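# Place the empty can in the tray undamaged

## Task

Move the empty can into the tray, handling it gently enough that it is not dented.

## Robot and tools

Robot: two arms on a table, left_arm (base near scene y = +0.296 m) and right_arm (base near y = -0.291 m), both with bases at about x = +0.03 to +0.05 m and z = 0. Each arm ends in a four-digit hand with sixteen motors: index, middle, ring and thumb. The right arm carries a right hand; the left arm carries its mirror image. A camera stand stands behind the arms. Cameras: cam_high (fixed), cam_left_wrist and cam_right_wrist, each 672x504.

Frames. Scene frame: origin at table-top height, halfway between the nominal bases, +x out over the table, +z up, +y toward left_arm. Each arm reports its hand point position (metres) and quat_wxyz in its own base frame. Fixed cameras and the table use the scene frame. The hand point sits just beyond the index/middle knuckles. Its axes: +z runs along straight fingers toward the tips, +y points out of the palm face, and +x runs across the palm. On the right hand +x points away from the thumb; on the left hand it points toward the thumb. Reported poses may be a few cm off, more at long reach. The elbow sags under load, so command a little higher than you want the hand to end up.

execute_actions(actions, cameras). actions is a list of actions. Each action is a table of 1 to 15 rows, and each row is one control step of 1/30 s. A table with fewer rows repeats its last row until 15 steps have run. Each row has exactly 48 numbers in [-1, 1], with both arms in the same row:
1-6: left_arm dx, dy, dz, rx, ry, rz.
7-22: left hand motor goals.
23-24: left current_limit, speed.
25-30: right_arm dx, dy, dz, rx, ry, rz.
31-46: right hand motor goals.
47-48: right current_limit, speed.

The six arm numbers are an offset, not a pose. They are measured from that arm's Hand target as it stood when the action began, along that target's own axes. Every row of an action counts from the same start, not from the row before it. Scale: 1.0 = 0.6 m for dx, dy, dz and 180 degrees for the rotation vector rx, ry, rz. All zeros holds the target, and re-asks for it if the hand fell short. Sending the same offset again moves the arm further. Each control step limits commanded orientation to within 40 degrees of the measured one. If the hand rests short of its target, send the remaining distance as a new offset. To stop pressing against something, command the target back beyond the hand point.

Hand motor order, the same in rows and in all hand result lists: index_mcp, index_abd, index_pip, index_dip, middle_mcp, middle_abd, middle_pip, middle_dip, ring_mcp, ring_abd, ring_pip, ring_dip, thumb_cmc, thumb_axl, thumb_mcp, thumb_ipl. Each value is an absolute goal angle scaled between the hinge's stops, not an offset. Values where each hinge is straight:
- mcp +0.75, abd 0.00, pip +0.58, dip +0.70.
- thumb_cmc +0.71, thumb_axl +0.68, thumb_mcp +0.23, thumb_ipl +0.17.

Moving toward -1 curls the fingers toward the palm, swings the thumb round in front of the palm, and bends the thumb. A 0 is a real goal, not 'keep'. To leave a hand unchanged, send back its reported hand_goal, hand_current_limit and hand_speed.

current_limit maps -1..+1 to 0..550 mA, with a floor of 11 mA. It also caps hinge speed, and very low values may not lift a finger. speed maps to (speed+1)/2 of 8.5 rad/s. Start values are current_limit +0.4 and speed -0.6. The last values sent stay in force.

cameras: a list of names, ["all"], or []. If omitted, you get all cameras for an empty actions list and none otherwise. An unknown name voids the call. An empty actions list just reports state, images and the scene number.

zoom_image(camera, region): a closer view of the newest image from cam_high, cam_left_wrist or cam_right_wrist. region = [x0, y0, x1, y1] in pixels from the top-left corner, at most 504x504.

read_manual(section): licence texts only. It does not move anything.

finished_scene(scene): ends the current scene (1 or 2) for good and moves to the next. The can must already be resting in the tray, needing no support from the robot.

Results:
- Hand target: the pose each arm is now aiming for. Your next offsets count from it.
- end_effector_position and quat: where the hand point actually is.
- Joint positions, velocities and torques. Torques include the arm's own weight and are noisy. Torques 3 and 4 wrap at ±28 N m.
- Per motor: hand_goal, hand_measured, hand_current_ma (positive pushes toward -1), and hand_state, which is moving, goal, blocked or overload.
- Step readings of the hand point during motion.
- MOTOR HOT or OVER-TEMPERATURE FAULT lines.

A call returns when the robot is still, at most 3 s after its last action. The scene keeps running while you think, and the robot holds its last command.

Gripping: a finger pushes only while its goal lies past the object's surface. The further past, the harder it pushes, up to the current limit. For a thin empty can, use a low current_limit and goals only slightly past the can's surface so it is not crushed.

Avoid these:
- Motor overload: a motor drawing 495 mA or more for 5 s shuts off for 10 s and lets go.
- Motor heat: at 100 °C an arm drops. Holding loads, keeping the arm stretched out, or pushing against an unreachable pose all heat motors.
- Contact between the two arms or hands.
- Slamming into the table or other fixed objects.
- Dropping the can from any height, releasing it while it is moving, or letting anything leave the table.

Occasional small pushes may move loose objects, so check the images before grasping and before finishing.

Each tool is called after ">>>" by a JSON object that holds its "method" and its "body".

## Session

>>> {"method": "execute_actions", "body": {"actions": []}}

Scene clock: 0.00 s.
left_arm: end_effector_position=(+0.9547, +0.0805, +0.4085) hand_goal=(+0.754, +0.000, +0.576, +0.696, +0.754, +0.000, +0.576, +0.696, +0.754, +0.000, +0.576, +0.696, +0.714, +0.678, +0.226, +0.168) hand_measured=(+0.754, +0.000, +0.576, +0.696, +0.754, +0.000, +0.576, +0.696, +0.754, +0.000, +0.576, +0.696, +0.714, +0.678, +0.226, +0.168) hand_current_ma=(+0, +0, +0, +0, +0, +0, +0, +0, +0, +0, +0, +0, +0, +0, +0, +0) hand_state=(goal, goal, goal, goal, goal, goal, goal, goal, goal, goal, goal, goal, goal, goal, goal, goal) hand_current_limit=0.40 hand_speed=-0.60 end_effector_quat_wxyz=(+0.311, +0.457, +0.638, +0.536) | right_arm: end_effector_position=(+0.2746, +0.0037, +0.3605) hand_goal=(+0.754, +0.000, +0.576, +0.696, +0.754, +0.000, +0.576, +0.696, +0.754, +0.000, +0.576, +0.696, +0.714, +0.678, +0.226, +0.168) hand_measured=(+0.754, +0.000, +0.576, +0.696, +0.754, +0.000, +0.576, +0.696, +0.754, +0.000, +0.576, +0.696, +0.714, +0.678, +0.226, +0.168) hand_current_ma=(+0, +0, +0, +0, +0, +0, +0, +0, +0, +0, +0, +0, +0, +0, +0, +0) hand_state=(goal, goal, goal, goal, goal, goal, goal, goal, goal, goal, goal, goal, goal, goal, goal, goal) hand_current_limit=0.40 hand_speed=-0.60 end_effector_quat_wxyz=(+0.113, +0.766, +0.537, +0.336)
Joint positions: left_arm=[-0.013 2.349 2.431 -0.338 -0.424 -0.012] | right_arm=[0.242 0.447 0.862 -1.262 -0.029 0.601]
Joint velocities: within noise
Joint torques (N m): no reading
Heat: left arm: hottest shoulder 35 °C; right arm: hottest waist 30 °C.
Hand target: left_arm +0.9493, +0.0805, +0.4397; +0.327, +0.443, +0.630, +0.547 | right_arm +0.2752, +0.0039, +0.3786; +0.119, +0.760, +0.533, +0.351

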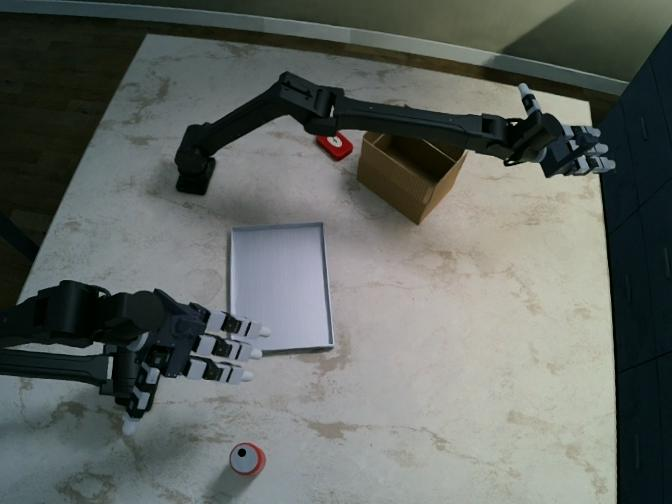

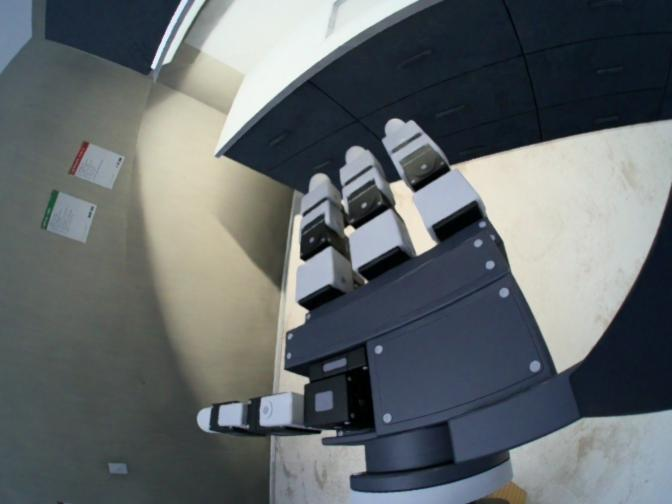

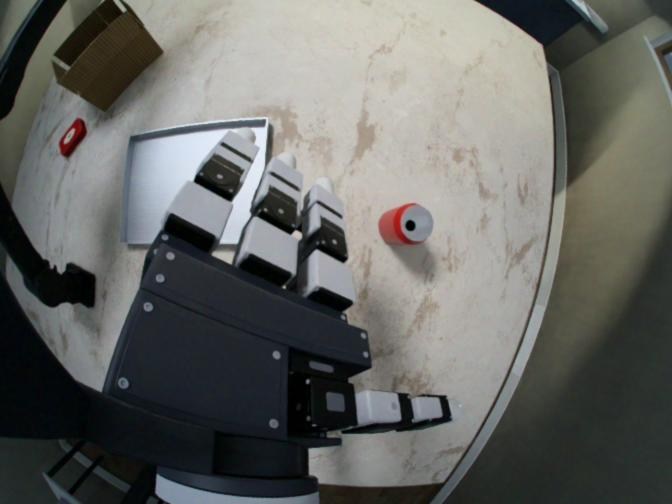

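>>> {"method": "zoom_image", "body": {"camera": "cam_high", "region": [200, 200, 350, 504]}}

Scaled by 1.658.

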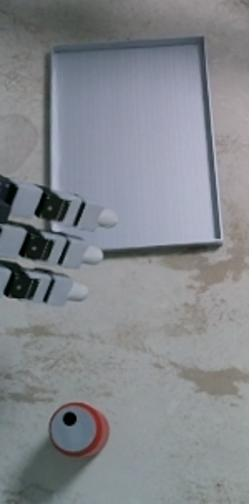

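>>> {"method": "execute_actions", "body": {"actions": [[[0,0,0,0,0,0,0.754,0,0.576,0.696,0.754,0,0.576,0.696,0.754,0,0.576,0.696,0.714,0.678,0.226,0.168,0.4,-0.6,-0.0297,0.0039,0.0233,0.0303,0.0175,0.0834,0.754,0,0.576,0.696,0.754,0,0.576,0.696,0.754,0,0.576,0.696,0.714,0.678,0.226,0.168,0.4,-0.6]],[[0,0,0,0,0,0,0.754,0,0.576,0.696,0.754,0,0.576,0.696,0.754,0,0.576,0.696,0.714,0.678,0.226,0.168,0.4,-0.6,-0.0285,0.0138,0.0209,0.0303,0.0175,0.0834,0.754,0,0.576,0.696,0.754,0,0.576,0.696,0.754,0,0.576,0.696,0.2,0.678,0.226,0.168,0.4,-0.6]],[[0,0,0,0,0,0,0.754,0,0.576,0.696,0.754,0,0.576,0.696,0.754,0,0.576,0.696,0.714,0.678,0.226,0.168,0.4,-0.6,-0.0249,0.0226,0.0177,0.0303,0.0175,0.0834,0.754,0,0.576,0.696,0.754,0,0.576,0.696,0.754,0,0.576,0.696,-0.571,0.678,0.226,0.168,0.4,-0.6]],[[0,0,0,0,0,0,0.754,0,0.576,0.696,0.754,0,0.576,0.696,0.754,0,0.576,0.696,0.714,0.678,0.226,0.168,0.4,-0.6,-0.0188,0.0299,0.014,0.0303,0.0175,0.0834,0.754,0,0.576,0.696,0.754,0,0.576,0.696,0.754,0,0.576,0.696,-0.571,0.678,0.226,0.168,0.4,-0.6]]]}}

Scene clock: 54.57 s.
left_arm: end_effector_position=(+0.9547, +0.0805, +0.4085) hand_goal=(+0.754, +0.000, +0.576, +0.696, +0.754, +0.000, +0.576, +0.696, +0.754, +0.000, +0.576, +0.696, +0.714, +0.678, +0.226, +0.168) hand_measured=(+0.760, +0.000, +0.576, +0.696, +0.760, +0.000, +0.576, +0.696, +0.760, +0.000, +0.576, +0.696, +0.720, +0.678, +0.226, +0.168) hand_current_ma=(+35, +0, +3, +0, +31, +0, +3, +0, +30, +0, +3, +0, +27, -4, -1, -2) hand_state=(goal, goal, goal, goal, goal, goal, goal, goal, goal, goal, goal, goal, goal, goal, goal, goal) hand_current_limit=0.40 hand_speed=-0.60 end_effector_quat_wxyz=(+0.311, +0.457, +0.638, +0.536) | right_arm: end_effector_position=(+0.2988, -0.0482, +0.2803) hand_goal=(+0.754, +0.000, +0.576, +0.696, +0.754, +0.000, +0.576, +0.696, +0.754, +0.000, +0.576, +0.696, -0.570, +0.678, +0.226, +0.168) hand_measured=(+0.750, +0.002, +0.576, +0.696, +0.752, +0.002, +0.576, +0.696, +0.750, +0.002, +0.576, +0.696, -0.556, +0.678, +0.224, +0.168) hand_current_ma=(+0, +0, +0, +0, +0, +0, +0, +0, -1, +0, +0, +0, +7, +0, +0, +0) hand_state=(goal, goal, goal, goal, goal, goal, goal, goal, goal, goal, goal, goal, goal, goal, goal, goal) hand_current_limit=0.40 hand_speed=-0.60 end_effector_quat_wxyz=(-0.279, +0.896, +0.143, +0.314)
Joint positions: left_arm=[-0.013 2.349 2.431 -0.338 -0.424 -0.012] | right_arm=[-0.388 0.81 0.969 -1.396 -0.817 1.011]
Joint torques (N m): left_arm=[1.26 -26.87 11.9 2.8 -0.11 0.14] | right_arm=[0.5 -3.14 13.91 0.43 -0.96 0.05]
Heat: left arm: hottest shoulder 46 °C; right arm: hottest elbow 35 °C.
Hand target: left_arm +0.9493, +0.0805, +0.4397; +0.327, +0.443, +0.630, +0.547 | right_arm +0.3061, -0.0528, +0.3143; -0.266, +0.890, +0.148, +0.338
Off the commanded pose: left_arm 0.032 m, 3 deg | right_arm 0.035 m, 3 deg.
Step readings (end_effector_position of left_arm | right_arm):
0: (+0.9547, +0.0805, +0.4085) | (+0.2746, +0.0037, +0.3605)
1: (+0.9547, +0.0805, +0.4085) | (+0.2746, +0.0045, +0.3601)
2: (+0.9547, +0.0805, +0.4085) | (+0.2745, +0.0063, +0.3584)
4: (+0.9547, +0.0805, +0.4085) | (+0.2752, +0.0084, +0.3522)
8: (+0.9547, +0.0805, +0.4085) | (+0.2803, -0.0018, +0.3391)
15: (+0.9547, +0.0805, +0.4085) | (+0.2824, -0.0075, +0.3288)
16: (+0.9547, +0.0805, +0.4085) | (+0.2822, -0.0070, +0.3281)
17: (+0.9547, +0.0805, +0.4085) | (+0.2819, -0.0054, +0.3267)
19: (+0.9547, +0.0805, +0.4085) | (+0.2820, -0.0041, +0.3229)
23: (+0.9547, +0.0805, +0.4085) | (+0.2869, -0.0173, +0.3174)
30: (+0.9547, +0.0805, +0.4085) | (+0.2875, -0.0215, +0.3089)
31: (+0.9547, +0.0805, +0.4085) | (+0.2871, -0.0208, +0.3084)
32: (+0.9547, +0.0805, +0.4085) | (+0.2869, -0.0191, +0.3076)
34: (+0.9547, +0.0805, +0.4085) | (+0.2874, -0.0174, +0.3072)
38: (+0.9547, +0.0805, +0.4085) | (+0.2930, -0.0319, +0.3055)
45: (+0.9547, +0.0805, +0.4085) | (+0.2936, -0.0351, +0.2948)
46: (+0.9547, +0.0805, +0.4085) | (+0.2933, -0.0342, +0.2948)
47: (+0.9547, +0.0805, +0.4085) | (+0.2931, -0.0324, +0.2947)
49: (+0.9547, +0.0805, +0.4085) | (+0.2940, -0.0309, +0.2949)
53: (+0.9547, +0.0805, +0.4085) | (+0.2998, -0.0459, +0.2914)
60: (+0.9547, +0.0805, +0.4085) | (+0.2998, -0.0489, +0.2804)

>>> {"method": "execute_actions", "body": {"actions": [[[0,0,0,0,0,0,0.754,0,0.576,0.696,0.754,0,0.576,0.696,0.754,0,0.576,0.696,0.714,0.678,0.226,0.168,0.4,-0.6,-0.0109,0.035,0.01,0.0303,0.0175,0.0834,0.754,0,0.576,0.696,0.754,0,0.576,0.696,0.754,0,0.576,0.696,-0.571,0.678,0.226,0.168,0.4,-0.6]],[[0,0,0,0,0,0,0.754,0,0.576,0.696,0.754,0,0.576,0.696,0.754,0,0.576,0.696,0.714,0.678,0.226,0.168,0.4,-0.6,-0.0018,0.0374,0.0062,0.0303,0.0175,0.0834,0.754,0,0.576,0.696,0.754,0,0.576,0.696,0.754,0,0.576,0.696,-0.571,0.678,0.226,0.168,0.4,-0.6]],[[0,0,0,0,0,0,0.754,0,0.576,0.696,0.754,0,0.576,0.696,0.754,0,0.576,0.696,0.714,0.678,0.226,0.168,0.4,-0.6,0.0077,0.037,0.0028,0.0303,0.0175,0.0834,0.4,0.15,0.576,0.696,0.4,0.15,0.576,0.696,0.754,0,0.576,0.696,-0.571,0.678,0.25,0.168,0.4,-0.6]],[[0,0,0,0,0,0,0.754,0,0.576,0.696,0.754,0,0.576,0.696,0.754,0,0.576,0.696,0.714,0.678,0.226,0.168,0.4,-0.6,0.017,0.0339,0.0001,0.0303,0.0175,0.0834,0.137,0.15,0.576,0.696,0.137,0.15,0.576,0.696,0.754,0,0.576,0.696,-0.571,0.678,0.28,0.168,0.4,-0.6]]], "cameras": ["cam_high","cam_right_wrist"]}}

>>> {"method": "zoom_image", "body": {"camera": "cam_right_wrist", "region": [340, 0, 672, 300]}}

Scene clock: 67.37 s.
left_arm: end_effector_position=(+0.9547, +0.0805, +0.4085) hand_goal=(+0.754, +0.000, +0.576, +0.696, +0.754, +0.000, +0.576, +0.696, +0.754, +0.000, +0.576, +0.696, +0.714, +0.678, +0.226, +0.168) hand_measured=(+0.760, +0.000, +0.576, +0.696, +0.760, +0.000, +0.576, +0.696, +0.760, +0.000, +0.576, +0.696, +0.720, +0.678, +0.226, +0.168) hand_current_ma=(+35, +0, +3, +0, +31, +0, +3, +0, +30, +0, +3, +0, +27, -4, -1, -2) hand_state=(goal, goal, goal, goal, goal, goal, goal, goal, goal, goal, goal, goal, goal, goal, goal, goal) hand_current_limit=0.40 hand_speed=-0.60 end_effector_quat_wxyz=(+0.311, +0.457, +0.638, +0.536) | right_arm: end_effector_position=(+0.3267, -0.1013, +0.2300) hand_goal=(+0.138, +0.150, +0.576, +0.696, +0.138, +0.150, +0.576, +0.696, +0.754, +0.000, +0.576, +0.696, -0.570, +0.678, +0.280, +0.168) hand_measured=(+0.134, +0.148, +0.576, +0.696, +0.134, +0.148, +0.576, +0.696, +0.744, +0.002, +0.576, +0.696, -0.568, +0.678, +0.276, +0.168) hand_current_ma=(-1, +0, +0, +0, -1, +0, +0, +0, -4, +0, +0, +0, +0, +0, -1, +0) hand_state=(goal, goal, goal, goal, goal, goal, goal, goal, goal, goal, goal, goal, goal, goal, goal, goal) hand_current_limit=0.40 hand_speed=-0.60 end_effector_quat_wxyz=(-0.578, +0.734, -0.298, +0.195)
Joint positions: left_arm=[-0.013 2.349 2.431 -0.338 -0.424 -0.012] | right_arm=[-0.739 1.276 1.054 -1.454 -1.311 1.523]
Joint torques (N m): left_arm=[1.08 -26.81 11.89 2.77 -0.1 0.16] | right_arm=[1.08 -9.23 11.32 0.34 -1.24 0.19]
Heat: left arm: hottest shoulder 48 °C; right arm: hottest elbow 37 °C.
Hand target: left_arm +0.9493, +0.0805, +0.4397; +0.327, +0.443, +0.630, +0.547 | right_arm +0.3368, -0.1094, +0.2498; -0.568, +0.741, -0.284, +0.219
Off the commanded pose: left_arm 0.032 m, 3 deg | right_arm 0.024 m, 3 deg.
Step readings (end_effector_position of left_arm | right_arm):
0: (+0.9547, +0.0805, +0.4085) | (+0.2987, -0.0481, +0.2803)
1: (+0.9547, +0.0805, +0.4085) | (+0.2988, -0.0476, +0.2804)
2: (+0.9547, +0.0805, +0.4085) | (+0.2989, -0.0459, +0.2808)
4: (+0.9547, +0.0805, +0.4085) | (+0.3003, -0.0443, +0.2823)
8: (+0.9547, +0.0805, +0.4085) | (+0.3063, -0.0590, +0.2772)
15: (+0.9547, +0.0805, +0.4085) | (+0.3062, -0.0625, +0.2666)
16: (+0.9547, +0.0805, +0.4085) | (+0.3062, -0.0616, +0.2673)
17: (+0.9547, +0.0805, +0.4085) | (+0.3064, -0.0598, +0.2681)
19: (+0.9547, +0.0805, +0.4085) | (+0.3080, -0.0578, +0.2703)
23: (+0.9547, +0.0805, +0.4085) | (+0.3134, -0.0716, +0.2637)
30: (+0.9547, +0.0805, +0.4085) | (+0.3134, -0.0760, +0.2531)
31: (+0.9547, +0.0805, +0.4085) | (+0.3134, -0.0751, +0.2537)
32: (+0.9547, +0.0805, +0.4085) | (+0.3138, -0.0732, +0.2551)
34: (+0.9547, +0.0805, +0.4085) | (+0.3158, -0.0714, +0.2581)
38: (+0.9547, +0.0805, +0.4085) | (+0.3205, -0.0844, +0.2500)
45: (+0.9547, +0.0805, +0.4085) | (+0.3200, -0.0891, +0.2399)
46: (+0.9547, +0.0805, +0.4085) | (+0.3201, -0.0883, +0.2407)
47: (+0.9547, +0.0805, +0.4085) | (+0.3210, -0.0869, +0.2425)
49: (+0.9547, +0.0805, +0.4085) | (+0.3240, -0.0856, +0.2460)
53: (+0.9547, +0.0805, +0.4085) | (+0.3273, -0.0971, +0.2364)
60: (+0.9547, +0.0805, +0.4085) | (+0.3274, -0.1022, +0.2276)
Images, in order (width x height): cam_high 672x504, cam_right_wrist 672x504.

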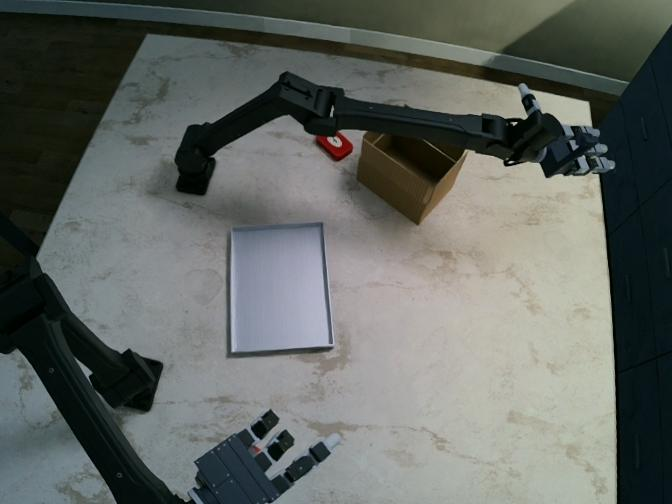

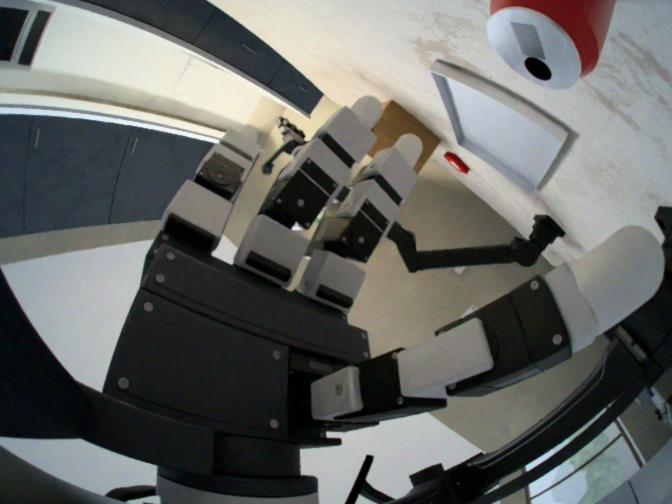

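Scaled by 1.518 from the camera's 672x504 image, which has a finer 960x720 frame.

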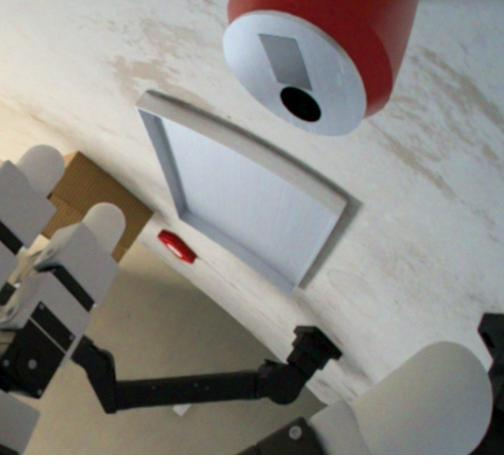

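>>> {"method": "execute_actions", "body": {"actions": [[[0,0,0,0,0,0,0.754,0,0.576,0.696,0.754,0,0.576,0.696,0.754,0,0.576,0.696,0.714,0.678,0.226,0.168,0.4,-0.6,0,0.1207,0.0323,0,0,0,0.137,0.15,0.576,0.696,0.137,0.15,0.576,0.696,0.754,0,0.576,0.696,-0.571,0.678,0.28,0.168,0.4,-0.6]]], "cameras": ["cam_right_wrist"]}}

>>> {"method": "zoom_image", "body": {"camera": "cam_right_wrist", "region": [340, 0, 672, 300]}}

Scene clock: 74.63 s.
left_arm: end_effector_position=(+0.9547, +0.0805, +0.4085) hand_goal=(+0.754, +0.000, +0.576, +0.696, +0.754, +0.000, +0.576, +0.696, +0.754, +0.000, +0.576, +0.696, +0.714, +0.678, +0.226, +0.168) hand_measured=(+0.760, +0.000, +0.576, +0.696, +0.760, +0.000, +0.576, +0.696, +0.760, +0.000, +0.576, +0.696, +0.720, +0.678, +0.226, +0.168) hand_current_ma=(+35, +0, +3, +0, +31, +0, +3, +0, +30, +0, +3, +0, +27, -4, -1, -2) hand_state=(goal, goal, goal, goal, goal, goal, goal, goal, goal, goal, goal, goal, goal, goal, goal, goal) hand_current_limit=0.40 hand_speed=-0.60 end_effector_quat_wxyz=(+0.311, +0.457, +0.638, +0.536) | right_arm: end_effector_position=(+0.3374, -0.1111, +0.1744) hand_goal=(+0.138, +0.150, +0.576, +0.696, +0.138, +0.150, +0.576, +0.696, +0.754, +0.000, +0.576, +0.696, -0.570, +0.678, +0.280, +0.168) hand_measured=(+0.134, +0.148, +0.576, +0.696, +0.134, +0.148, +0.576, +0.696, +0.744, +0.002, +0.576, +0.696, -0.570, +0.678, +0.276, +0.168) hand_current_ma=(-1, +0, +0, +0, -1, +0, +0, +0, -4, +0, +0, +0, +0, +0, -1, +0) hand_state=(goal, goal, goal, goal, goal, goal, goal, goal, goal, goal, goal, goal, goal, goal, goal, goal) hand_current_limit=0.40 hand_speed=-0.60 end_effector_quat_wxyz=(-0.569, +0.741, -0.284, +0.217)
Joint positions: left_arm=[-0.013 2.349 2.431 -0.338 -0.424 -0.012] | right_arm=[-0.739 1.324 0.951 -1.231 -1.31 1.539]
Joint torques (N m): left_arm=[1.32 -27.05 11.89 2.77 -0.12 0.14] | right_arm=[1.08 -9.35 7.09 0.47 -1.2 0.15]
Heat: left arm: hottest shoulder 48 °C; right arm: hottest elbow 38 °C.
Hand target: left_arm +0.9493, +0.0805, +0.4397; +0.327, +0.443, +0.630, +0.547 | right_arm +0.3369, -0.1095, +0.1749; -0.568, +0.741, -0.284, +0.219
Off the commanded pose: left_arm 0.032 m, 3 deg | right_arm 0.002 m, 0 deg.
Step readings (end_effector_position of left_arm | right_arm):
0: (+0.9547, +0.0805, +0.4085) | (+0.3267, -0.1013, +0.2300)
1: (+0.9547, +0.0805, +0.4085) | (+0.3270, -0.1016, +0.2299)
2: (+0.9547, +0.0805, +0.4085) | (+0.3285, -0.1029, +0.2290)
4: (+0.9547, +0.0805, +0.4085) | (+0.3326, -0.1064, +0.2225)
8: (+0.9547, +0.0805, +0.4085) | (+0.3323, -0.1063, +0.1967)
15: (+0.9547, +0.0805, +0.4085) | (+0.3355, -0.1095, +0.1745)
Images, in order (width x height): cam_right_wrist 672x504.

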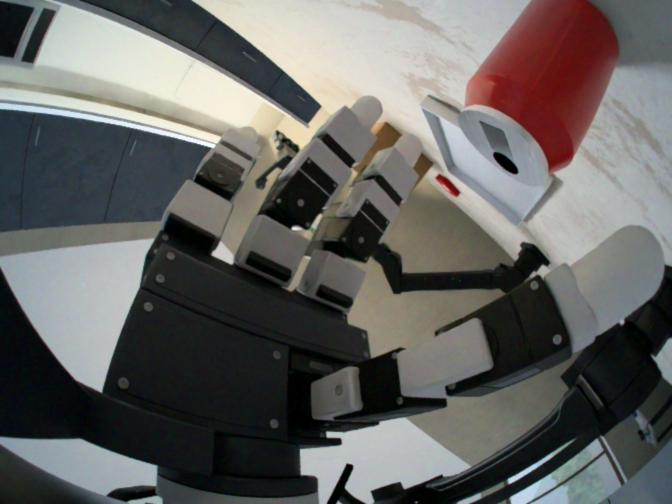

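Scaled by 1.518 from the camera's 672x504 image, which has a finer 960x720 frame.

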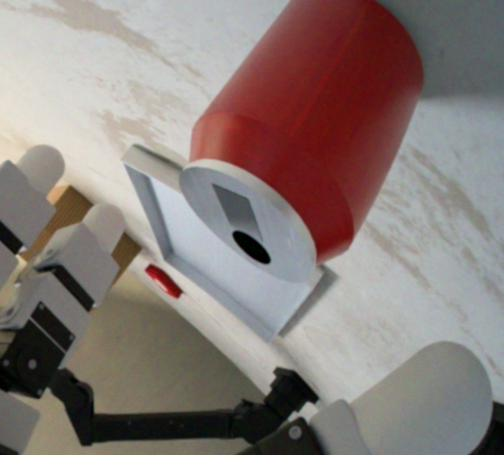

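>>> {"method": "execute_actions", "body": {"actions": [[[0,0,0,0,0,0,0.754,0,0.576,0.696,0.754,0,0.576,0.696,0.754,0,0.576,0.696,0.714,0.678,0.226,0.168,0.4,-0.6,-0.0067,0.0505,0.005,0,0,0,0.137,0.15,0.576,0.696,0.137,0.15,0.576,0.696,0.754,0,0.576,0.696,-0.571,0.678,0.28,0.168,0.4,-0.6]],[[0,0,0,0,0,0,0.754,0,0.576,0.696,0.754,0,0.576,0.696,0.754,0,0.576,0.696,0.714,0.678,0.226,0.168,0.4,-0.6,0,0.0605,0.0162,0,0,0,0.137,0.15,0.576,0.696,0.137,0.15,0.576,0.696,0.754,0,0.576,0.696,-0.571,0.678,0.28,0.168,0.4,-0.6]],[[0,0,0,0,0,0,0.754,0,0.576,0.696,0.754,0,0.576,0.696,0.754,0,0.576,0.696,0.714,0.678,0.226,0.168,0.4,-0.6,0,0,0,0,0,0,-0.1,0.15,0.576,0.696,-0.1,0.15,0.576,0.696,0.754,0,0.576,0.696,-0.571,0.678,0.15,0.168,0,-0.8]]], "cameras": ["cam_right_wrist"]}}

>>> {"method": "zoom_image", "body": {"camera": "cam_right_wrist", "region": [340, 0, 672, 300]}}

Scene clock: 91.73 s.
left_arm: end_effector_position=(+0.9547, +0.0805, +0.4085) hand_goal=(+0.754, +0.000, +0.576, +0.696, +0.754, +0.000, +0.576, +0.696, +0.754, +0.000, +0.576, +0.696, +0.714, +0.678, +0.226, +0.168) hand_measured=(+0.760, +0.000, +0.576, +0.696, +0.760, +0.000, +0.576, +0.696, +0.760, +0.000, +0.576, +0.696, +0.720, +0.678, +0.226, +0.168) hand_current_ma=(+35, +0, +3, +0, +31, +0, +3, +0, +30, +0, +3, +0, +27, -4, -1, -2) hand_state=(goal, goal, goal, goal, goal, goal, goal, goal, goal, goal, goal, goal, goal, goal, goal, goal) hand_current_limit=0.40 hand_speed=-0.60 end_effector_quat_wxyz=(+0.311, +0.457, +0.638, +0.536) | right_arm: end_effector_position=(+0.3312, -0.1083, +0.1079) hand_goal=(-0.100, +0.150, +0.576, +0.696, -0.100, +0.150, +0.576, +0.696, +0.754, +0.000, +0.576, +0.696, -0.570, +0.678, +0.150, +0.168) hand_measured=(-0.102, +0.148, +0.576, +0.696, -0.100, +0.148, +0.576, +0.696, +0.744, +0.002, +0.576, +0.696, -0.570, +0.678, +0.152, +0.168) hand_current_ma=(+0, +0, +0, +0, +0, +0, +0, +0, -4, +0, +0, +0, +0, +0, +0, +0) hand_state=(goal, goal, goal, goal, goal, goal, goal, goal, goal, goal, goal, goal, goal, goal, goal, goal) hand_current_limit=0.00 hand_speed=-0.80 end_effector_quat_wxyz=(-0.570, +0.741, -0.283, +0.214)
Joint positions: left_arm=[-0.013 2.349 2.431 -0.338 -0.424 -0.012] | right_arm=[-0.744 1.408 0.836 -1.074 -1.308 1.498]
Joint torques (N m): left_arm=[1.2 -26.93 11.81 2.76 -0.12 0.14] | right_arm=[0.5 -9.17 6.39 0.4 -1.16 0.08]
Heat: left arm: hottest shoulder 49 °C; right arm: hottest elbow 37 °C.
Hand target: left_arm +0.9493, +0.0805, +0.4397; +0.327, +0.443, +0.630, +0.547 | right_arm +0.3306, -0.1106, +0.1072; -0.568, +0.741, -0.284, +0.219
Off the commanded pose: left_arm 0.032 m, 3 deg | right_arm 0.002 m, 1 deg.
Step readings (end_effector_position of left_arm | right_arm):
0: (+0.9547, +0.0805, +0.4085) | (+0.3373, -0.1111, +0.1744)
1: (+0.9547, +0.0805, +0.4085) | (+0.3372, -0.1109, +0.1741)
2: (+0.9547, +0.0805, +0.4085) | (+0.3371, -0.1109, +0.1730)
4: (+0.9547, +0.0805, +0.4085) | (+0.3358, -0.1097, +0.1679)
8: (+0.9547, +0.0805, +0.4085) | (+0.3301, -0.1055, +0.1546)
15: (+0.9547, +0.0805, +0.4085) | (+0.3303, -0.1065, +0.1481)
16: (+0.9547, +0.0805, +0.4085) | (+0.3305, -0.1067, +0.1479)
17: (+0.9547, +0.0805, +0.4085) | (+0.3310, -0.1071, +0.1463)
19: (+0.9547, +0.0805, +0.4085) | (+0.3318, -0.1080, +0.1398)
23: (+0.9547, +0.0805, +0.4085) | (+0.3291, -0.1062, +0.1200)
30: (+0.9547, +0.0805, +0.4085) | (+0.3300, -0.1072, +0.1081)
31: (+0.9547, +0.0805, +0.4085) | (+0.3303, -0.1075, +0.1081)
32: (+0.9547, +0.0805, +0.4085) | (+0.3305, -0.1077, +0.1080)
34: (+0.9547, +0.0805, +0.4085) | (+0.3308, -0.1079, +0.1080)
38: (+0.9547, +0.0805, +0.4085) | (+0.3310, -0.1081, +0.1079)
45: (+0.9547, +0.0805, +0.4085) | (+0.3312, -0.1083, +0.1079)
Images, in order (width x height): cam_right_wrist 672x504.

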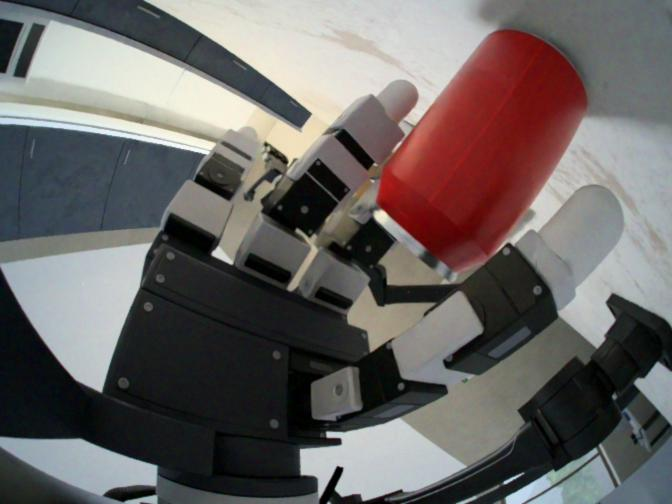

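Scaled by 1.518 from the camera's 672x504 image, which has a finer 960x720 frame.

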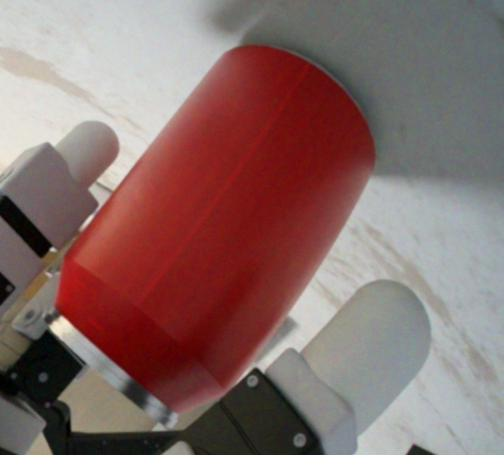

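>>> {"method": "execute_actions", "body": {"actions": [[[0,0,0,0,0,0,0.754,0,0.576,0.696,0.754,0,0.576,0.696,0.754,0,0.576,0.696,0.714,0.678,0.226,0.168,0.4,-0.6,0,-0.0017,0.0064,0,0,0,-0.18,0.15,0.576,0.696,-0.22,0.15,0.576,0.696,0.754,0,0.576,0.696,-0.571,0.678,0.06,0.168,-0.4,-0.88]],[[0,0,0,0,0,0,0.754,0,0.576,0.696,0.754,0,0.576,0.696,0.754,0,0.576,0.696,0.714,0.678,0.226,0.168,0.4,-0.6,0,0,0,0,0,0,-0.23,0.15,0.576,0.696,-0.29,0.15,0.576,0.696,0.754,0,0.576,0.696,-0.571,0.678,0.04,0.168,-0.5,-0.9]]], "cameras": ["cam_right_wrist"]}}

>>> {"method": "zoom_image", "body": {"camera": "cam_right_wrist", "region": [340, 0, 672, 300]}}

Scene clock: 105.30 s.
left_arm: end_effector_position=(+0.9547, +0.0805, +0.4085) hand_goal=(+0.754, +0.000, +0.576, +0.696, +0.754, +0.000, +0.576, +0.696, +0.754, +0.000, +0.576, +0.696, +0.714, +0.678, +0.226, +0.168) hand_measured=(+0.760, +0.000, +0.576, +0.696, +0.760, +0.000, +0.576, +0.696, +0.760, +0.000, +0.576, +0.696, +0.720, +0.678, +0.226, +0.168) hand_current_ma=(+35, +0, +3, +0, +31, +0, +3, +0, +30, +0, +3, +0, +27, -4, -1, -2) hand_state=(goal, goal, goal, goal, goal, goal, goal, goal, goal, goal, goal, goal, goal, goal, goal, goal) hand_current_limit=0.40 hand_speed=-0.60 end_effector_quat_wxyz=(+0.311, +0.457, +0.638, +0.536) | right_arm: end_effector_position=(+0.3337, -0.1104, +0.1060) hand_goal=(-0.230, +0.150, +0.576, +0.696, -0.290, +0.150, +0.576, +0.696, +0.754, +0.000, +0.576, +0.696, -0.570, +0.678, +0.040, +0.168) hand_measured=(-0.216, +0.148, +0.576, +0.696, -0.278, +0.148, +0.576, +0.696, +0.744, +0.002, +0.576, +0.696, -0.570, +0.678, +0.044, +0.168) hand_current_ma=(+6, +0, +0, +0, +5, +0, +0, +0, -4, +0, +0, +0, +0, +0, +1, +0) hand_state=(goal, goal, goal, goal, goal, goal, goal, goal, goal, goal, goal, goal, goal, goal, goal, goal) hand_current_limit=-0.50 hand_speed=-0.90 end_effector_quat_wxyz=(-0.568, +0.740, -0.286, +0.218)
Joint positions: left_arm=[-0.013 2.349 2.431 -0.338 -0.424 -0.012] | right_arm=[-0.744 1.408 0.831 -1.033 -1.308 1.534]
Joint torques (N m): left_arm=[1.14 -26.93 11.81 2.82 -0.09 0.14] | right_arm=[1.38 -9.58 6.26 0.43 -1.19 0.18]
Heat: left arm: hottest shoulder 50 °C; right arm: hottest elbow 37 °C.
Hand target: left_arm +0.9493, +0.0805, +0.4397; +0.327, +0.443, +0.630, +0.547 | right_arm +0.3332, -0.1076, +0.1072; -0.568, +0.741, -0.284, +0.219
Off the commanded pose: left_arm 0.032 m, 3 deg | right_arm 0.003 m, 0 deg.
Step readings (end_effector_position of left_arm | right_arm):
0: (+0.9547, +0.0805, +0.4085) | (+0.3312, -0.1083, +0.1079)
1: (+0.9547, +0.0805, +0.4085) | (+0.3313, -0.1084, +0.1079)
2: (+0.9547, +0.0805, +0.4085) | (+0.3317, -0.1087, +0.1078)
4: (+0.9547, +0.0805, +0.4085) | (+0.3330, -0.1099, +0.1076)
8: (+0.9547, +0.0805, +0.4085) | (+0.3345, -0.1113, +0.1074)
15: (+0.9547, +0.0805, +0.4085) | (+0.3341, -0.1108, +0.1064)
16: (+0.9547, +0.0805, +0.4085) | (+0.3339, -0.1106, +0.1062)
17: (+0.9547, +0.0805, +0.4085) | (+0.3337, -0.1104, +0.1061)
19: (+0.9547, +0.0805, +0.4085) | (+0.3337, -0.1104, +0.1060)
23: (+0.9547, +0.0805, +0.4085) | (+0.3337, -0.1104, +0.1060)
30: (+0.9547, +0.0805, +0.4085) | (+0.3337, -0.1104, +0.1060)
Images, in order (width x height): cam_right_wrist 672x504.

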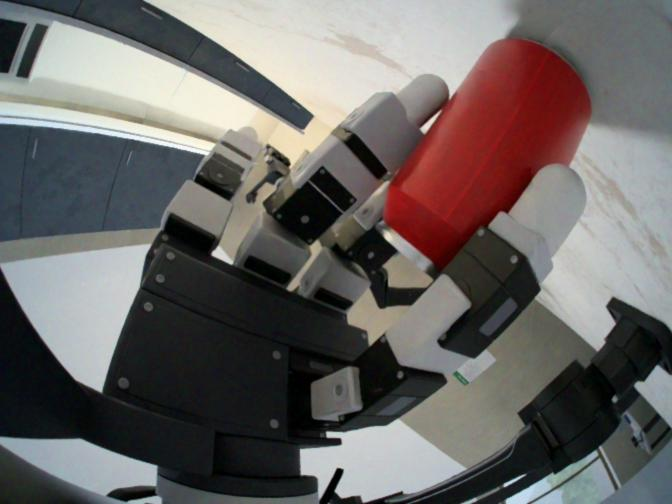

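Scaled by 1.518 from the camera's 672x504 image, which has a finer 960x720 frame.

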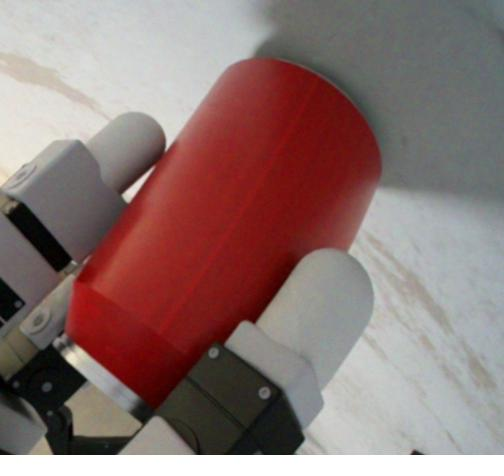

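>>> {"method": "execute_actions", "body": {"actions": [[[0,0,0,0,0,0,0.754,0,0.576,0.696,0.754,0,0.576,0.696,0.754,0,0.576,0.696,0.714,0.678,0.226,0.168,0.4,-0.6,0,0,0,0,0,0,-0.3,0.15,0.576,0.696,-0.36,0.15,0.576,0.696,0.754,0,0.576,0.696,-0.571,0.678,-0.08,0.168,-0.5,-0.95]],[[0,0,0,0,0,0,0.754,0,0.576,0.696,0.754,0,0.576,0.696,0.754,0,0.576,0.696,0.714,0.678,0.226,0.168,0.4,-0.6,0,0,0,0,0,0,-0.3,0.15,0.576,0.696,-0.36,0.15,0.576,0.696,0.754,0,0.576,0.696,-0.571,0.678,-0.08,0.168,-0.5,-0.95]]], "cameras": ["cam_right_wrist"]}}

Scene clock: 113.07 s.
left_arm: end_effector_position=(+0.9547, +0.0805, +0.4085) hand_goal=(+0.754, +0.000, +0.576, +0.696, +0.754, +0.000, +0.576, +0.696, +0.754, +0.000, +0.576, +0.696, +0.714, +0.678, +0.226, +0.168) hand_measured=(+0.760, +0.000, +0.576, +0.696, +0.760, +0.000, +0.576, +0.696, +0.760, +0.000, +0.576, +0.696, +0.720, +0.678, +0.226, +0.168) hand_current_ma=(+35, +0, +3, +0, +31, +0, +3, +0, +30, +0, +3, +0, +27, -4, -1, -2) hand_state=(goal, goal, goal, goal, goal, goal, goal, goal, goal, goal, goal, goal, goal, goal, goal, goal) hand_current_limit=0.40 hand_speed=-0.60 end_effector_quat_wxyz=(+0.311, +0.457, +0.638, +0.536) | right_arm: end_effector_position=(+0.3337, -0.1104, +0.1060) hand_goal=(-0.300, +0.150, +0.576, +0.696, -0.360, +0.150, +0.576, +0.696, +0.754, +0.000, +0.576, +0.696, -0.570, +0.678, -0.080, +0.168) hand_measured=(-0.234, +0.148, +0.586, +0.696, -0.312, +0.144, +0.588, +0.698, +0.744, +0.002, +0.576, +0.696, -0.566, +0.680, +0.044, +0.176) hand_current_ma=(+103, +0, +4, +0, +58, -1, +4, +0, -4, +0, +0, +0, +1, +0, +137, +4) hand_state=(blocked, goal, goal, goal, blocked, goal, goal, goal, goal, goal, goal, goal, goal, goal, blocked, goal) hand_current_limit=-0.50 hand_speed=-0.95 end_effector_quat_wxyz=(-0.568, +0.740, -0.286, +0.218)
Joint positions: left_arm=[-0.013 2.349 2.431 -0.338 -0.424 -0.012] | right_arm=[-0.744 1.408 0.831 -1.033 -1.308 1.534]
Joint torques (N m): left_arm=[1.44 -26.81 11.81 2.81 -0.11 0.15] | right_arm=[1.26 -9.7 6.23 0.44 -1.18 0.17]
Heat: left arm: hottest shoulder 50 °C; right arm: hottest elbow 36 °C.
Hand target: left_arm +0.9493, +0.0805, +0.4397; +0.327, +0.443, +0.630, +0.547 | right_arm +0.3332, -0.1076, +0.1072; -0.568, +0.741, -0.284, +0.219
Off the commanded pose: left_arm 0.032 m, 3 deg | right_arm 0.003 m, 0 deg.
Step readings (end_effector_position of left_arm | right_arm):
0: (+0.9547, +0.0805, +0.4085) | (+0.3337, -0.1104, +0.1060)
1: (+0.9547, +0.0805, +0.4085) | (+0.3337, -0.1104, +0.1060)
2: (+0.9547, +0.0805, +0.4085) | (+0.3337, -0.1104, +0.1060)
4: (+0.9547, +0.0805, +0.4085) | (+0.3337, -0.1104, +0.1060)
8: (+0.9547, +0.0805, +0.4085) | (+0.3337, -0.1104, +0.1060)
15: (+0.9547, +0.0805, +0.4085) | (+0.3337, -0.1104, +0.1060)
16: (+0.9547, +0.0805, +0.4085) | (+0.3337, -0.1104, +0.1060)
17: (+0.9547, +0.0805, +0.4085) | (+0.3337, -0.1104, +0.1060)
19: (+0.9547, +0.0805, +0.4085) | (+0.3337, -0.1104, +0.1060)
23: (+0.9547, +0.0805, +0.4085) | (+0.3337, -0.1104, +0.1060)
30: (+0.9547, +0.0805, +0.4085) | (+0.3337, -0.1104, +0.1060)
Images, in order (width x height): cam_right_wrist 672x504.

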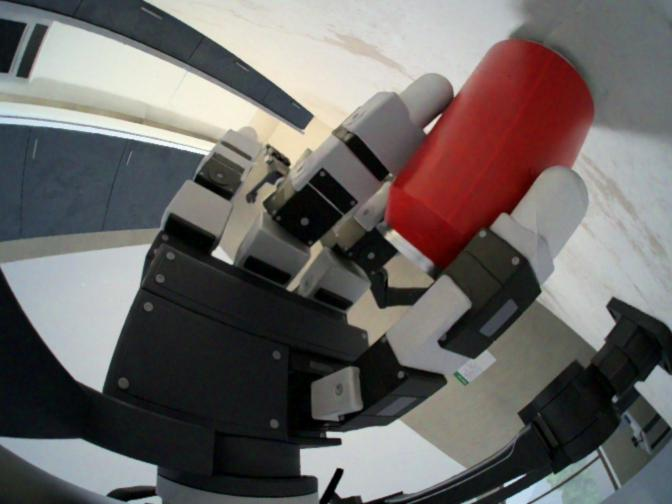

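>>> {"method": "execute_actions", "body": {"actions": [[[0,0,0,0,0,0,0.754,0,0.576,0.696,0.754,0,0.576,0.696,0.754,0,0.576,0.696,0.714,0.678,0.226,0.168,0.4,-0.6,0,-0.032,-0.0086,0,0,0,-0.3,0.15,0.576,0.696,-0.36,0.15,0.576,0.696,0.754,0,0.576,0.696,-0.571,0.678,-0.08,0.168,-0.5,-0.95]],[[0,0,0,0,0,0,0.754,0,0.576,0.696,0.754,0,0.576,0.696,0.754,0,0.576,0.696,0.714,0.678,0.226,0.168,0.4,-0.6,0,-0.0644,-0.0173,0,0,0,-0.3,0.15,0.576,0.696,-0.36,0.15,0.576,0.696,0.754,0,0.576,0.696,-0.571,0.678,-0.08,0.168,-0.5,-0.95]],[[0,0,0,0,0,0,0.754,0,0.576,0.696,0.754,0,0.576,0.696,0.754,0,0.576,0.696,0.714,0.678,0.226,0.168,0.4,-0.6,0,-0.0805,-0.0216,0,0,0,-0.3,0.15,0.576,0.696,-0.36,0.15,0.576,0.696,0.754,0,0.576,0.696,-0.571,0.678,-0.08,0.168,-0.5,-0.95]],[[0,0,0,0,0,0,0.754,0,0.576,0.696,0.754,0,0.576,0.696,0.754,0,0.576,0.696,0.714,0.678,0.226,0.168,0.4,-0.6,-0.024,-0.0115,0.043,0,-0.0268,-0.0072,-0.3,0.15,0.576,0.696,-0.36,0.15,0.576,0.696,0.754,0,0.576,0.696,-0.571,0.678,-0.08,0.168,-0.5,-0.95]]], "cameras": ["cam_right_wrist"]}}

Scene clock: 133.87 s.
left_arm: end_effector_position=(+0.9547, +0.0805, +0.4085) hand_goal=(+0.754, +0.000, +0.576, +0.696, +0.754, +0.000, +0.576, +0.696, +0.754, +0.000, +0.576, +0.696, +0.714, +0.678, +0.226, +0.168) hand_measured=(+0.760, +0.000, +0.576, +0.696, +0.760, +0.000, +0.576, +0.696, +0.760, +0.000, +0.576, +0.696, +0.720, +0.678, +0.226, +0.168) hand_current_ma=(+35, +0, +3, +0, +31, +0, +3, +0, +30, +0, +3, +0, +27, -4, -1, -2) hand_state=(goal, goal, goal, goal, goal, goal, goal, goal, goal, goal, goal, goal, goal, goal, goal, goal) hand_current_limit=0.40 hand_speed=-0.60 end_effector_quat_wxyz=(+0.311, +0.457, +0.638, +0.536) | right_arm: end_effector_position=(+0.3257, -0.0674, +0.1994) hand_goal=(-0.300, +0.150, +0.576, +0.696, -0.360, +0.150, +0.576, +0.696, +0.754, +0.000, +0.576, +0.696, -0.570, +0.678, -0.080, +0.168) hand_measured=(-0.234, +0.150, +0.586, +0.696, -0.316, +0.142, +0.588, +0.698, +0.744, +0.002, +0.576, +0.696, -0.566, +0.682, +0.042, +0.178) hand_current_ma=(+101, +0, +4, +0, +49, -1, +4, +0, -4, +0, +0, +0, +1, +1, +137, +5) hand_state=(blocked, goal, goal, goal, blocked, goal, goal, goal, goal, goal, goal, goal, goal, goal, blocked, goal) hand_current_limit=-0.50 hand_speed=-0.95 end_effector_quat_wxyz=(-0.582, +0.747, -0.267, +0.176)
Joint positions: left_arm=[-0.013 2.349 2.431 -0.338 -0.424 -0.012] | right_arm=[-0.655 1.254 0.955 -1.337 -1.308 1.553]
Joint torques (N m): left_arm=[1.14 -26.81 11.85 2.81 -0.12 0.15] | right_arm=[0.97 -7.3 12.16 -0.31 -1.15 -0.03]
Heat: left arm: hottest shoulder 51 °C; right arm: hottest elbow 36 °C.
Hand target: left_arm +0.9493, +0.0805, +0.4397; +0.327, +0.443, +0.630, +0.547 | right_arm +0.3404, -0.0781, +0.2172; -0.577, +0.752, -0.251, +0.194
Off the commanded pose: left_arm 0.032 m, 3 deg | right_arm 0.025 m, 3 deg.
Step readings (end_effector_position of left_arm | right_arm):
0: (+0.9547, +0.0805, +0.4085) | (+0.3337, -0.1104, +0.1060)
1: (+0.9547, +0.0805, +0.4085) | (+0.3337, -0.1104, +0.1060)
2: (+0.9547, +0.0805, +0.4085) | (+0.3337, -0.1104, +0.1061)
4: (+0.9547, +0.0805, +0.4085) | (+0.3327, -0.1094, +0.1076)
8: (+0.9547, +0.0805, +0.4085) | (+0.3301, -0.1070, +0.1131)
15: (+0.9547, +0.0805, +0.4085) | (+0.3286, -0.1056, +0.1166)
16: (+0.9547, +0.0805, +0.4085) | (+0.3283, -0.1054, +0.1166)
17: (+0.9547, +0.0805, +0.4085) | (+0.3271, -0.1043, +0.1173)
19: (+0.9547, +0.0805, +0.4085) | (+0.3231, -0.1005, +0.1212)
23: (+0.9547, +0.0805, +0.4085) | (+0.3178, -0.0956, +0.1343)
30: (+0.9547, +0.0805, +0.4085) | (+0.3199, -0.0973, +0.1476)
31: (+0.9547, +0.0805, +0.4085) | (+0.3195, -0.0970, +0.1479)
32: (+0.9547, +0.0805, +0.4085) | (+0.3187, -0.0963, +0.1495)
34: (+0.9547, +0.0805, +0.4085) | (+0.3171, -0.0948, +0.1561)
38: (+0.9547, +0.0805, +0.4085) | (+0.3191, -0.0965, +0.1790)
45: (+0.9547, +0.0805, +0.4085) | (+0.3213, -0.0986, +0.1989)
46: (+0.9547, +0.0805, +0.4085) | (+0.3208, -0.0979, +0.1990)
47: (+0.9547, +0.0805, +0.4085) | (+0.3207, -0.0959, +0.1991)
49: (+0.9547, +0.0805, +0.4085) | (+0.3213, -0.0901, +0.1991)
53: (+0.9547, +0.0805, +0.4085) | (+0.3243, -0.0741, +0.1993)
60: (+0.9547, +0.0805, +0.4085) | (+0.3256, -0.0673, +0.1994)
Images, in order (width x height): cam_right_wrist 672x504.

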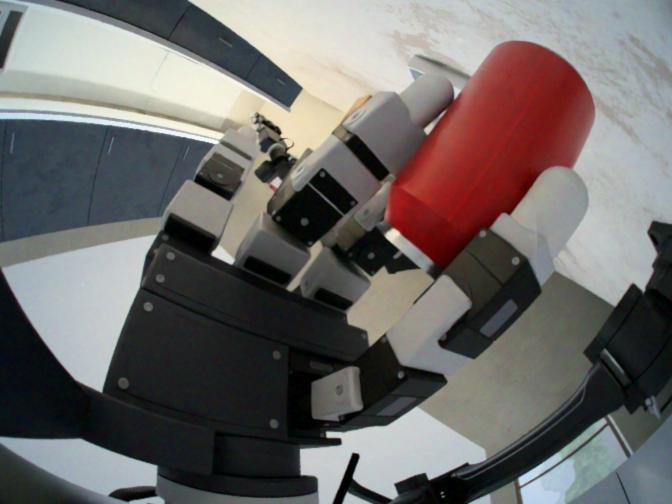

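Good grip. Swing over the tray.

>>> {"method": "execute_actions", "body": {"actions": [[[0,0,0,0,0,0,0.754,0,0.576,0.696,0.754,0,0.576,0.696,0.754,0,0.576,0.696,0.714,0.678,0.226,0.168,0.4,-0.6,-0.0352,-0.0255,0.0955,0,-0.0537,-0.0144,-0.3,0.15,0.576,0.696,-0.36,0.15,0.576,0.696,0.754,0,0.576,0.696,-0.571,0.678,-0.08,0.168,-0.5,-0.95]],[[0,0,0,0,0,0,0.754,0,0.576,0.696,0.754,0,0.576,0.696,0.754,0,0.576,0.696,0.714,0.678,0.226,0.168,0.4,-0.6,-0.0352,-0.0255,0.0955,0,-0.0537,-0.0144,-0.3,0.15,0.576,0.696,-0.36,0.15,0.576,0.696,0.754,0,0.576,0.696,-0.571,0.678,-0.08,0.168,-0.5,-0.95]],[[0,0,0,0,0,0,0.754,0,0.576,0.696,0.754,0,0.576,0.696,0.754,0,0.576,0.696,0.714,0.678,0.226,0.168,0.4,-0.6,-0.0352,-0.0255,0.0955,0,-0.0537,-0.0144,-0.3,0.15,0.576,0.696,-0.36,0.15,0.576,0.696,0.754,0,0.576,0.696,-0.571,0.678,-0.08,0.168,-0.5,-0.95]],[[0,0,0,0,0,0,0.754,0,0.576,0.696,0.754,0,0.576,0.696,0.754,0,0.576,0.696,0.714,0.678,0.226,0.168,0.4,-0.6,-0.0524,-0.0251,0.0939,0,-0.0537,-0.0144,-0.3,0.15,0.576,0.696,-0.36,0.15,0.576,0.696,0.754,0,0.576,0.696,-0.571,0.678,-0.08,0.168,-0.5,-0.95]],[[0,0,0,0,0,0,0.754,0,0.576,0.696,0.754,0,0.576,0.696,0.754,0,0.576,0.696,0.714,0.678,0.226,0.168,0.4,-0.6,-0.0524,-0.0251,0.0939,0,-0.0537,-0.0144,-0.3,0.15,0.576,0.696,-0.36,0.15,0.576,0.696,0.754,0,0.576,0.696,-0.571,0.678,-0.08,0.168,-0.5,-0.95]],[[0,0,0,0,0,0,0.754,0,0.576,0.696,0.754,0,0.576,0.696,0.754,0,0.576,0.696,0.714,0.678,0.226,0.168,0.4,-0.6,-0.0524,-0.0251,0.0939,0,-0.0537,-0.0144,-0.3,0.15,0.576,0.696,-0.36,0.15,0.576,0.696,0.754,0,0.576,0.696,-0.571,0.678,-0.08,0.168,-0.5,-0.95]]], "cameras": ["cam_right_wrist","cam_high"]}}

Scene clock: 147.87 s.
left_arm: end_effector_position=(+0.9547, +0.0805, +0.4085) hand_goal=(+0.754, +0.000, +0.576, +0.696, +0.754, +0.000, +0.576, +0.696, +0.754, +0.000, +0.576, +0.696, +0.714, +0.678, +0.226, +0.168) hand_measured=(+0.760, +0.000, +0.576, +0.696, +0.760, +0.000, +0.576, +0.696, +0.760, +0.000, +0.576, +0.696, +0.720, +0.678, +0.226, +0.168) hand_current_ma=(+35, +0, +3, +0, +31, +0, +3, +0, +30, +0, +3, +0, +27, -4, -1, -2) hand_state=(goal, goal, goal, goal, goal, goal, goal, goal, goal, goal, goal, goal, goal, goal, goal, goal) hand_current_limit=0.40 hand_speed=-0.60 end_effector_quat_wxyz=(+0.311, +0.457, +0.638, +0.536) | right_arm: end_effector_position=(+0.2397, +0.2674, +0.1971) hand_goal=(-0.300, +0.150, +0.576, +0.696, -0.360, +0.150, +0.576, +0.696, +0.754, +0.000, +0.576, +0.696, -0.570, +0.678, -0.080, +0.168) hand_measured=(-0.236, +0.150, +0.588, +0.696, -0.318, +0.142, +0.588, +0.698, +0.744, +0.002, +0.576, +0.696, -0.566, +0.682, +0.042, +0.178) hand_current_ma=(+99, +0, +4, +0, +47, -2, +5, +0, -4, +0, +0, +0, +1, +1, +137, +5) hand_state=(blocked, goal, goal, goal, blocked, goal, goal, goal, goal, goal, goal, goal, goal, goal, blocked, goal) hand_current_limit=-0.50 hand_speed=-0.95 end_effector_quat_wxyz=(-0.591, +0.780, +0.146, -0.146)
Joint positions: left_arm=[-0.013 2.349 2.431 -0.338 -0.424 -0.012] | right_arm=[0.423 1.321 1.008 -1.271 -1.309 1.614]
Joint torques (N m): left_arm=[1.32 -27.05 11.85 2.77 -0.12 0.13] | right_arm=[0.5 -8.35 12.6 0.44 -1.08 0.2]
Heat: left arm: hottest shoulder 51 °C; right arm: hottest elbow 38 °C.
Hand target: left_arm +0.9493, +0.0805, +0.4397; +0.327, +0.443, +0.630, +0.547 | right_arm +0.2621, +0.2753, +0.2165; -0.596, +0.778, +0.159, -0.121
Off the commanded pose: left_arm 0.032 m, 3 deg | right_arm 0.031 m, 3 deg.
Step readings (end_effector_position of left_arm | right_arm):
0: (+0.9547, +0.0805, +0.4085) | (+0.3257, -0.0674, +0.1994)
1: (+0.9547, +0.0805, +0.4085) | (+0.3258, -0.0671, +0.1994)
2: (+0.9547, +0.0805, +0.4085) | (+0.3263, -0.0647, +0.1992)
4: (+0.9547, +0.0805, +0.4085) | (+0.3288, -0.0535, +0.1989)
8: (+0.9547, +0.0805, +0.4085) | (+0.3345, -0.0184, +0.1986)
15: (+0.9547, +0.0805, +0.4085) | (+0.3382, -0.0060, +0.1976)
16: (+0.9547, +0.0805, +0.4085) | (+0.3388, -0.0062, +0.1978)
17: (+0.9547, +0.0805, +0.4085) | (+0.3391, -0.0046, +0.1980)
19: (+0.9547, +0.0805, +0.4085) | (+0.3407, +0.0054, +0.1988)
23: (+0.9547, +0.0805, +0.4085) | (+0.3423, +0.0392, +0.1993)
30: (+0.9547, +0.0805, +0.4085) | (+0.3445, +0.0527, +0.1972)
31: (+0.9547, +0.0805, +0.4085) | (+0.3449, +0.0528, +0.1973)
32: (+0.9547, +0.0805, +0.4085) | (+0.3450, +0.0542, +0.1975)
34: (+0.9547, +0.0805, +0.4085) | (+0.3451, +0.0640, +0.1981)
38: (+0.9547, +0.0805, +0.4085) | (+0.3411, +0.0973, +0.1989)
45: (+0.9547, +0.0805, +0.4085) | (+0.3401, +0.1119, +0.1970)
46: (+0.9547, +0.0805, +0.4085) | (+0.3405, +0.1120, +0.1972)
47: (+0.9547, +0.0805, +0.4085) | (+0.3402, +0.1133, +0.1972)
49: (+0.9547, +0.0805, +0.4085) | (+0.3369, +0.1227, +0.1971)
53: (+0.9547, +0.0805, +0.4085) | (+0.3235, +0.1546, +0.1971)
60: (+0.9547, +0.0805, +0.4085) | (+0.3161, +0.1695, +0.1973)
61: (+0.9547, +0.0805, +0.4085) | (+0.3162, +0.1696, +0.1973)
62: (+0.9547, +0.0805, +0.4085) | (+0.3154, +0.1710, +0.1972)
64: (+0.9547, +0.0805, +0.4085) | (+0.3107, +0.1794, +0.1970)
68: (+0.9547, +0.0805, +0.4085) | (+0.2920, +0.2085, +0.1971)
75: (+0.9547, +0.0805, +0.4085) | (+0.2820, +0.2219, +0.1973)
76: (+0.9547, +0.0805, +0.4085) | (+0.2821, +0.2220, +0.1972)
77: (+0.9547, +0.0805, +0.4085) | (+0.2811, +0.2232, +0.1971)
79: (+0.9547, +0.0805, +0.4085) | (+0.2750, +0.2307, +0.1969)
83: (+0.9547, +0.0805, +0.4085) | (+0.2516, +0.2562, +0.1970)
90: (+0.9547, +0.0805, +0.4085) | (+0.2393, +0.2675, +0.1972)
Images, in order (width x height): cam_high 672x504, cam_right_wrist 672x504.

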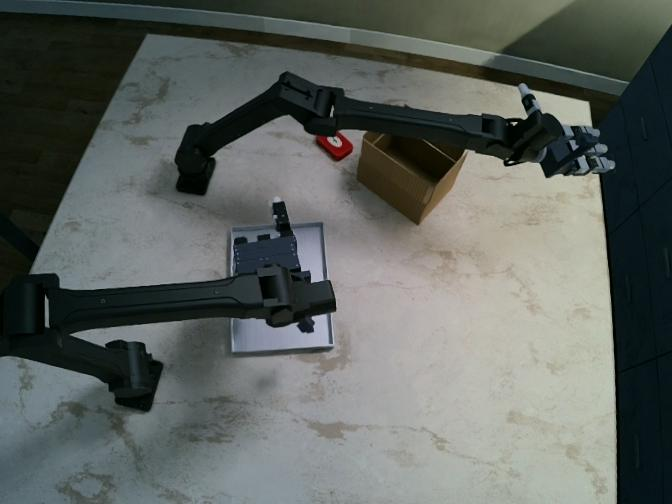

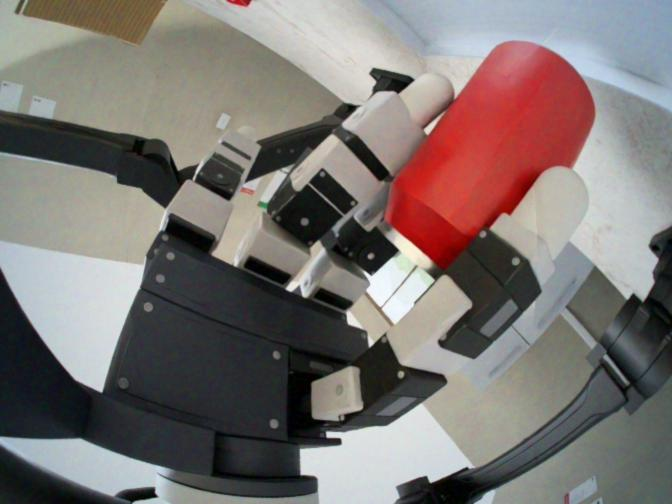

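>>> {"method": "execute_actions", "body": {"actions": [[[0,0,0,0,0,0,0.754,0,0.576,0.696,0.754,0,0.576,0.696,0.754,0,0.576,0.696,0.714,0.678,0.226,0.168,0.4,-0.6,0,0.0644,0.0173,0,0,0,-0.3,0.15,0.576,0.696,-0.36,0.15,0.576,0.696,0.754,0,0.576,0.696,-0.571,0.678,-0.08,0.168,-0.5,-0.95]],[[0,0,0,0,0,0,0.754,0,0.576,0.696,0.754,0,0.576,0.696,0.754,0,0.576,0.696,0.714,0.678,0.226,0.168,0.4,-0.6,0,0.0644,0.0173,0,0,0,-0.3,0.15,0.576,0.696,-0.36,0.15,0.576,0.696,0.754,0,0.576,0.696,-0.571,0.678,-0.08,0.168,-0.5,-0.95]],[[0,0,0,0,0,0,0.754,0,0.576,0.696,0.754,0,0.576,0.696,0.754,0,0.576,0.696,0.714,0.678,0.226,0.168,0.4,-0.6,0,0.0306,0.0082,0,0,0,-0.3,0.15,0.576,0.696,-0.36,0.15,0.576,0.696,0.754,0,0.576,0.696,-0.571,0.678,-0.08,0.168,-0.5,-0.95]]], "cameras": ["cam_right_wrist"]}}

>>> {"method": "zoom_image", "body": {"camera": "cam_right_wrist", "region": [340, 0, 672, 300]}}

Scene clock: 160.63 s.
left_arm: end_effector_position=(+0.9547, +0.0805, +0.4085) hand_goal=(+0.754, +0.000, +0.576, +0.696, +0.754, +0.000, +0.576, +0.696, +0.754, +0.000, +0.576, +0.696, +0.714, +0.678, +0.226, +0.168) hand_measured=(+0.760, +0.000, +0.576, +0.696, +0.760, +0.000, +0.576, +0.696, +0.760, +0.000, +0.576, +0.696, +0.720, +0.678, +0.226, +0.168) hand_current_ma=(+35, +0, +3, +0, +31, +0, +3, +0, +30, +0, +3, +0, +27, -4, -1, -2) hand_state=(goal, goal, goal, goal, goal, goal, goal, goal, goal, goal, goal, goal, goal, goal, goal, goal) hand_current_limit=0.40 hand_speed=-0.60 end_effector_quat_wxyz=(+0.311, +0.457, +0.638, +0.536) | right_arm: end_effector_position=(+0.2617, +0.2770, +0.1202) hand_goal=(-0.300, +0.150, +0.576, +0.696, -0.360, +0.150, +0.576, +0.696, +0.754, +0.000, +0.576, +0.696, -0.570, +0.678, -0.080, +0.168) hand_measured=(-0.236, +0.150, +0.588, +0.696, -0.318, +0.142, +0.588, +0.698, +0.744, +0.002, +0.576, +0.696, -0.564, +0.682, +0.042, +0.178) hand_current_ma=(+99, +0, +4, +0, +47, -2, +5, +0, -4, +0, +0, +0, +1, +1, +137, +5) hand_state=(blocked, goal, goal, goal, blocked, goal, goal, goal, goal, goal, goal, goal, goal, goal, blocked, goal) hand_current_limit=-0.50 hand_speed=-0.95 end_effector_quat_wxyz=(-0.596, +0.777, +0.165, -0.120)
Joint positions: left_arm=[-0.013 2.349 2.431 -0.338 -0.424 -0.012] | right_arm=[0.423 1.437 0.907 -0.986 -1.307 1.617]
Joint torques (N m): left_arm=[1.32 -26.99 11.93 2.74 -0.12 0.15] | right_arm=[0.5 -9.58 6.63 0.62 -1.15 0.16]
Heat: left arm: hottest shoulder 51 °C; right arm: hottest elbow 38 °C.
Hand target: left_arm +0.9493, +0.0805, +0.4397; +0.327, +0.443, +0.630, +0.547 | right_arm +0.2622, +0.2753, +0.1173; -0.596, +0.778, +0.159, -0.121
Off the commanded pose: left_arm 0.032 m, 3 deg | right_arm 0.003 m, 1 deg.
Step readings (end_effector_position of left_arm | right_arm):
0: (+0.9547, +0.0805, +0.4085) | (+0.2397, +0.2674, +0.1972)
1: (+0.9547, +0.0805, +0.4085) | (+0.2400, +0.2676, +0.1970)
2: (+0.9547, +0.0805, +0.4085) | (+0.2414, +0.2682, +0.1965)
4: (+0.9547, +0.0805, +0.4085) | (+0.2469, +0.2707, +0.1938)
8: (+0.9547, +0.0805, +0.4085) | (+0.2563, +0.2748, +0.1853)
15: (+0.9547, +0.0805, +0.4085) | (+0.2619, +0.2773, +0.1799)
16: (+0.9547, +0.0805, +0.4085) | (+0.2619, +0.2773, +0.1793)
17: (+0.9547, +0.0805, +0.4085) | (+0.2622, +0.2774, +0.1775)
19: (+0.9547, +0.0805, +0.4085) | (+0.2615, +0.2771, +0.1702)
23: (+0.9547, +0.0805, +0.4085) | (+0.2575, +0.2753, +0.1494)
30: (+0.9547, +0.0805, +0.4085) | (+0.2597, +0.2761, +0.1362)
31: (+0.9547, +0.0805, +0.4085) | (+0.2603, +0.2764, +0.1361)
32: (+0.9547, +0.0805, +0.4085) | (+0.2610, +0.2767, +0.1356)
34: (+0.9547, +0.0805, +0.4085) | (+0.2621, +0.2772, +0.1334)
38: (+0.9547, +0.0805, +0.4085) | (+0.2612, +0.2768, +0.1260)
45: (+0.9547, +0.0805, +0.4085) | (+0.2614, +0.2769, +0.1202)
Images, in order (width x height): cam_right_wrist 672x504.

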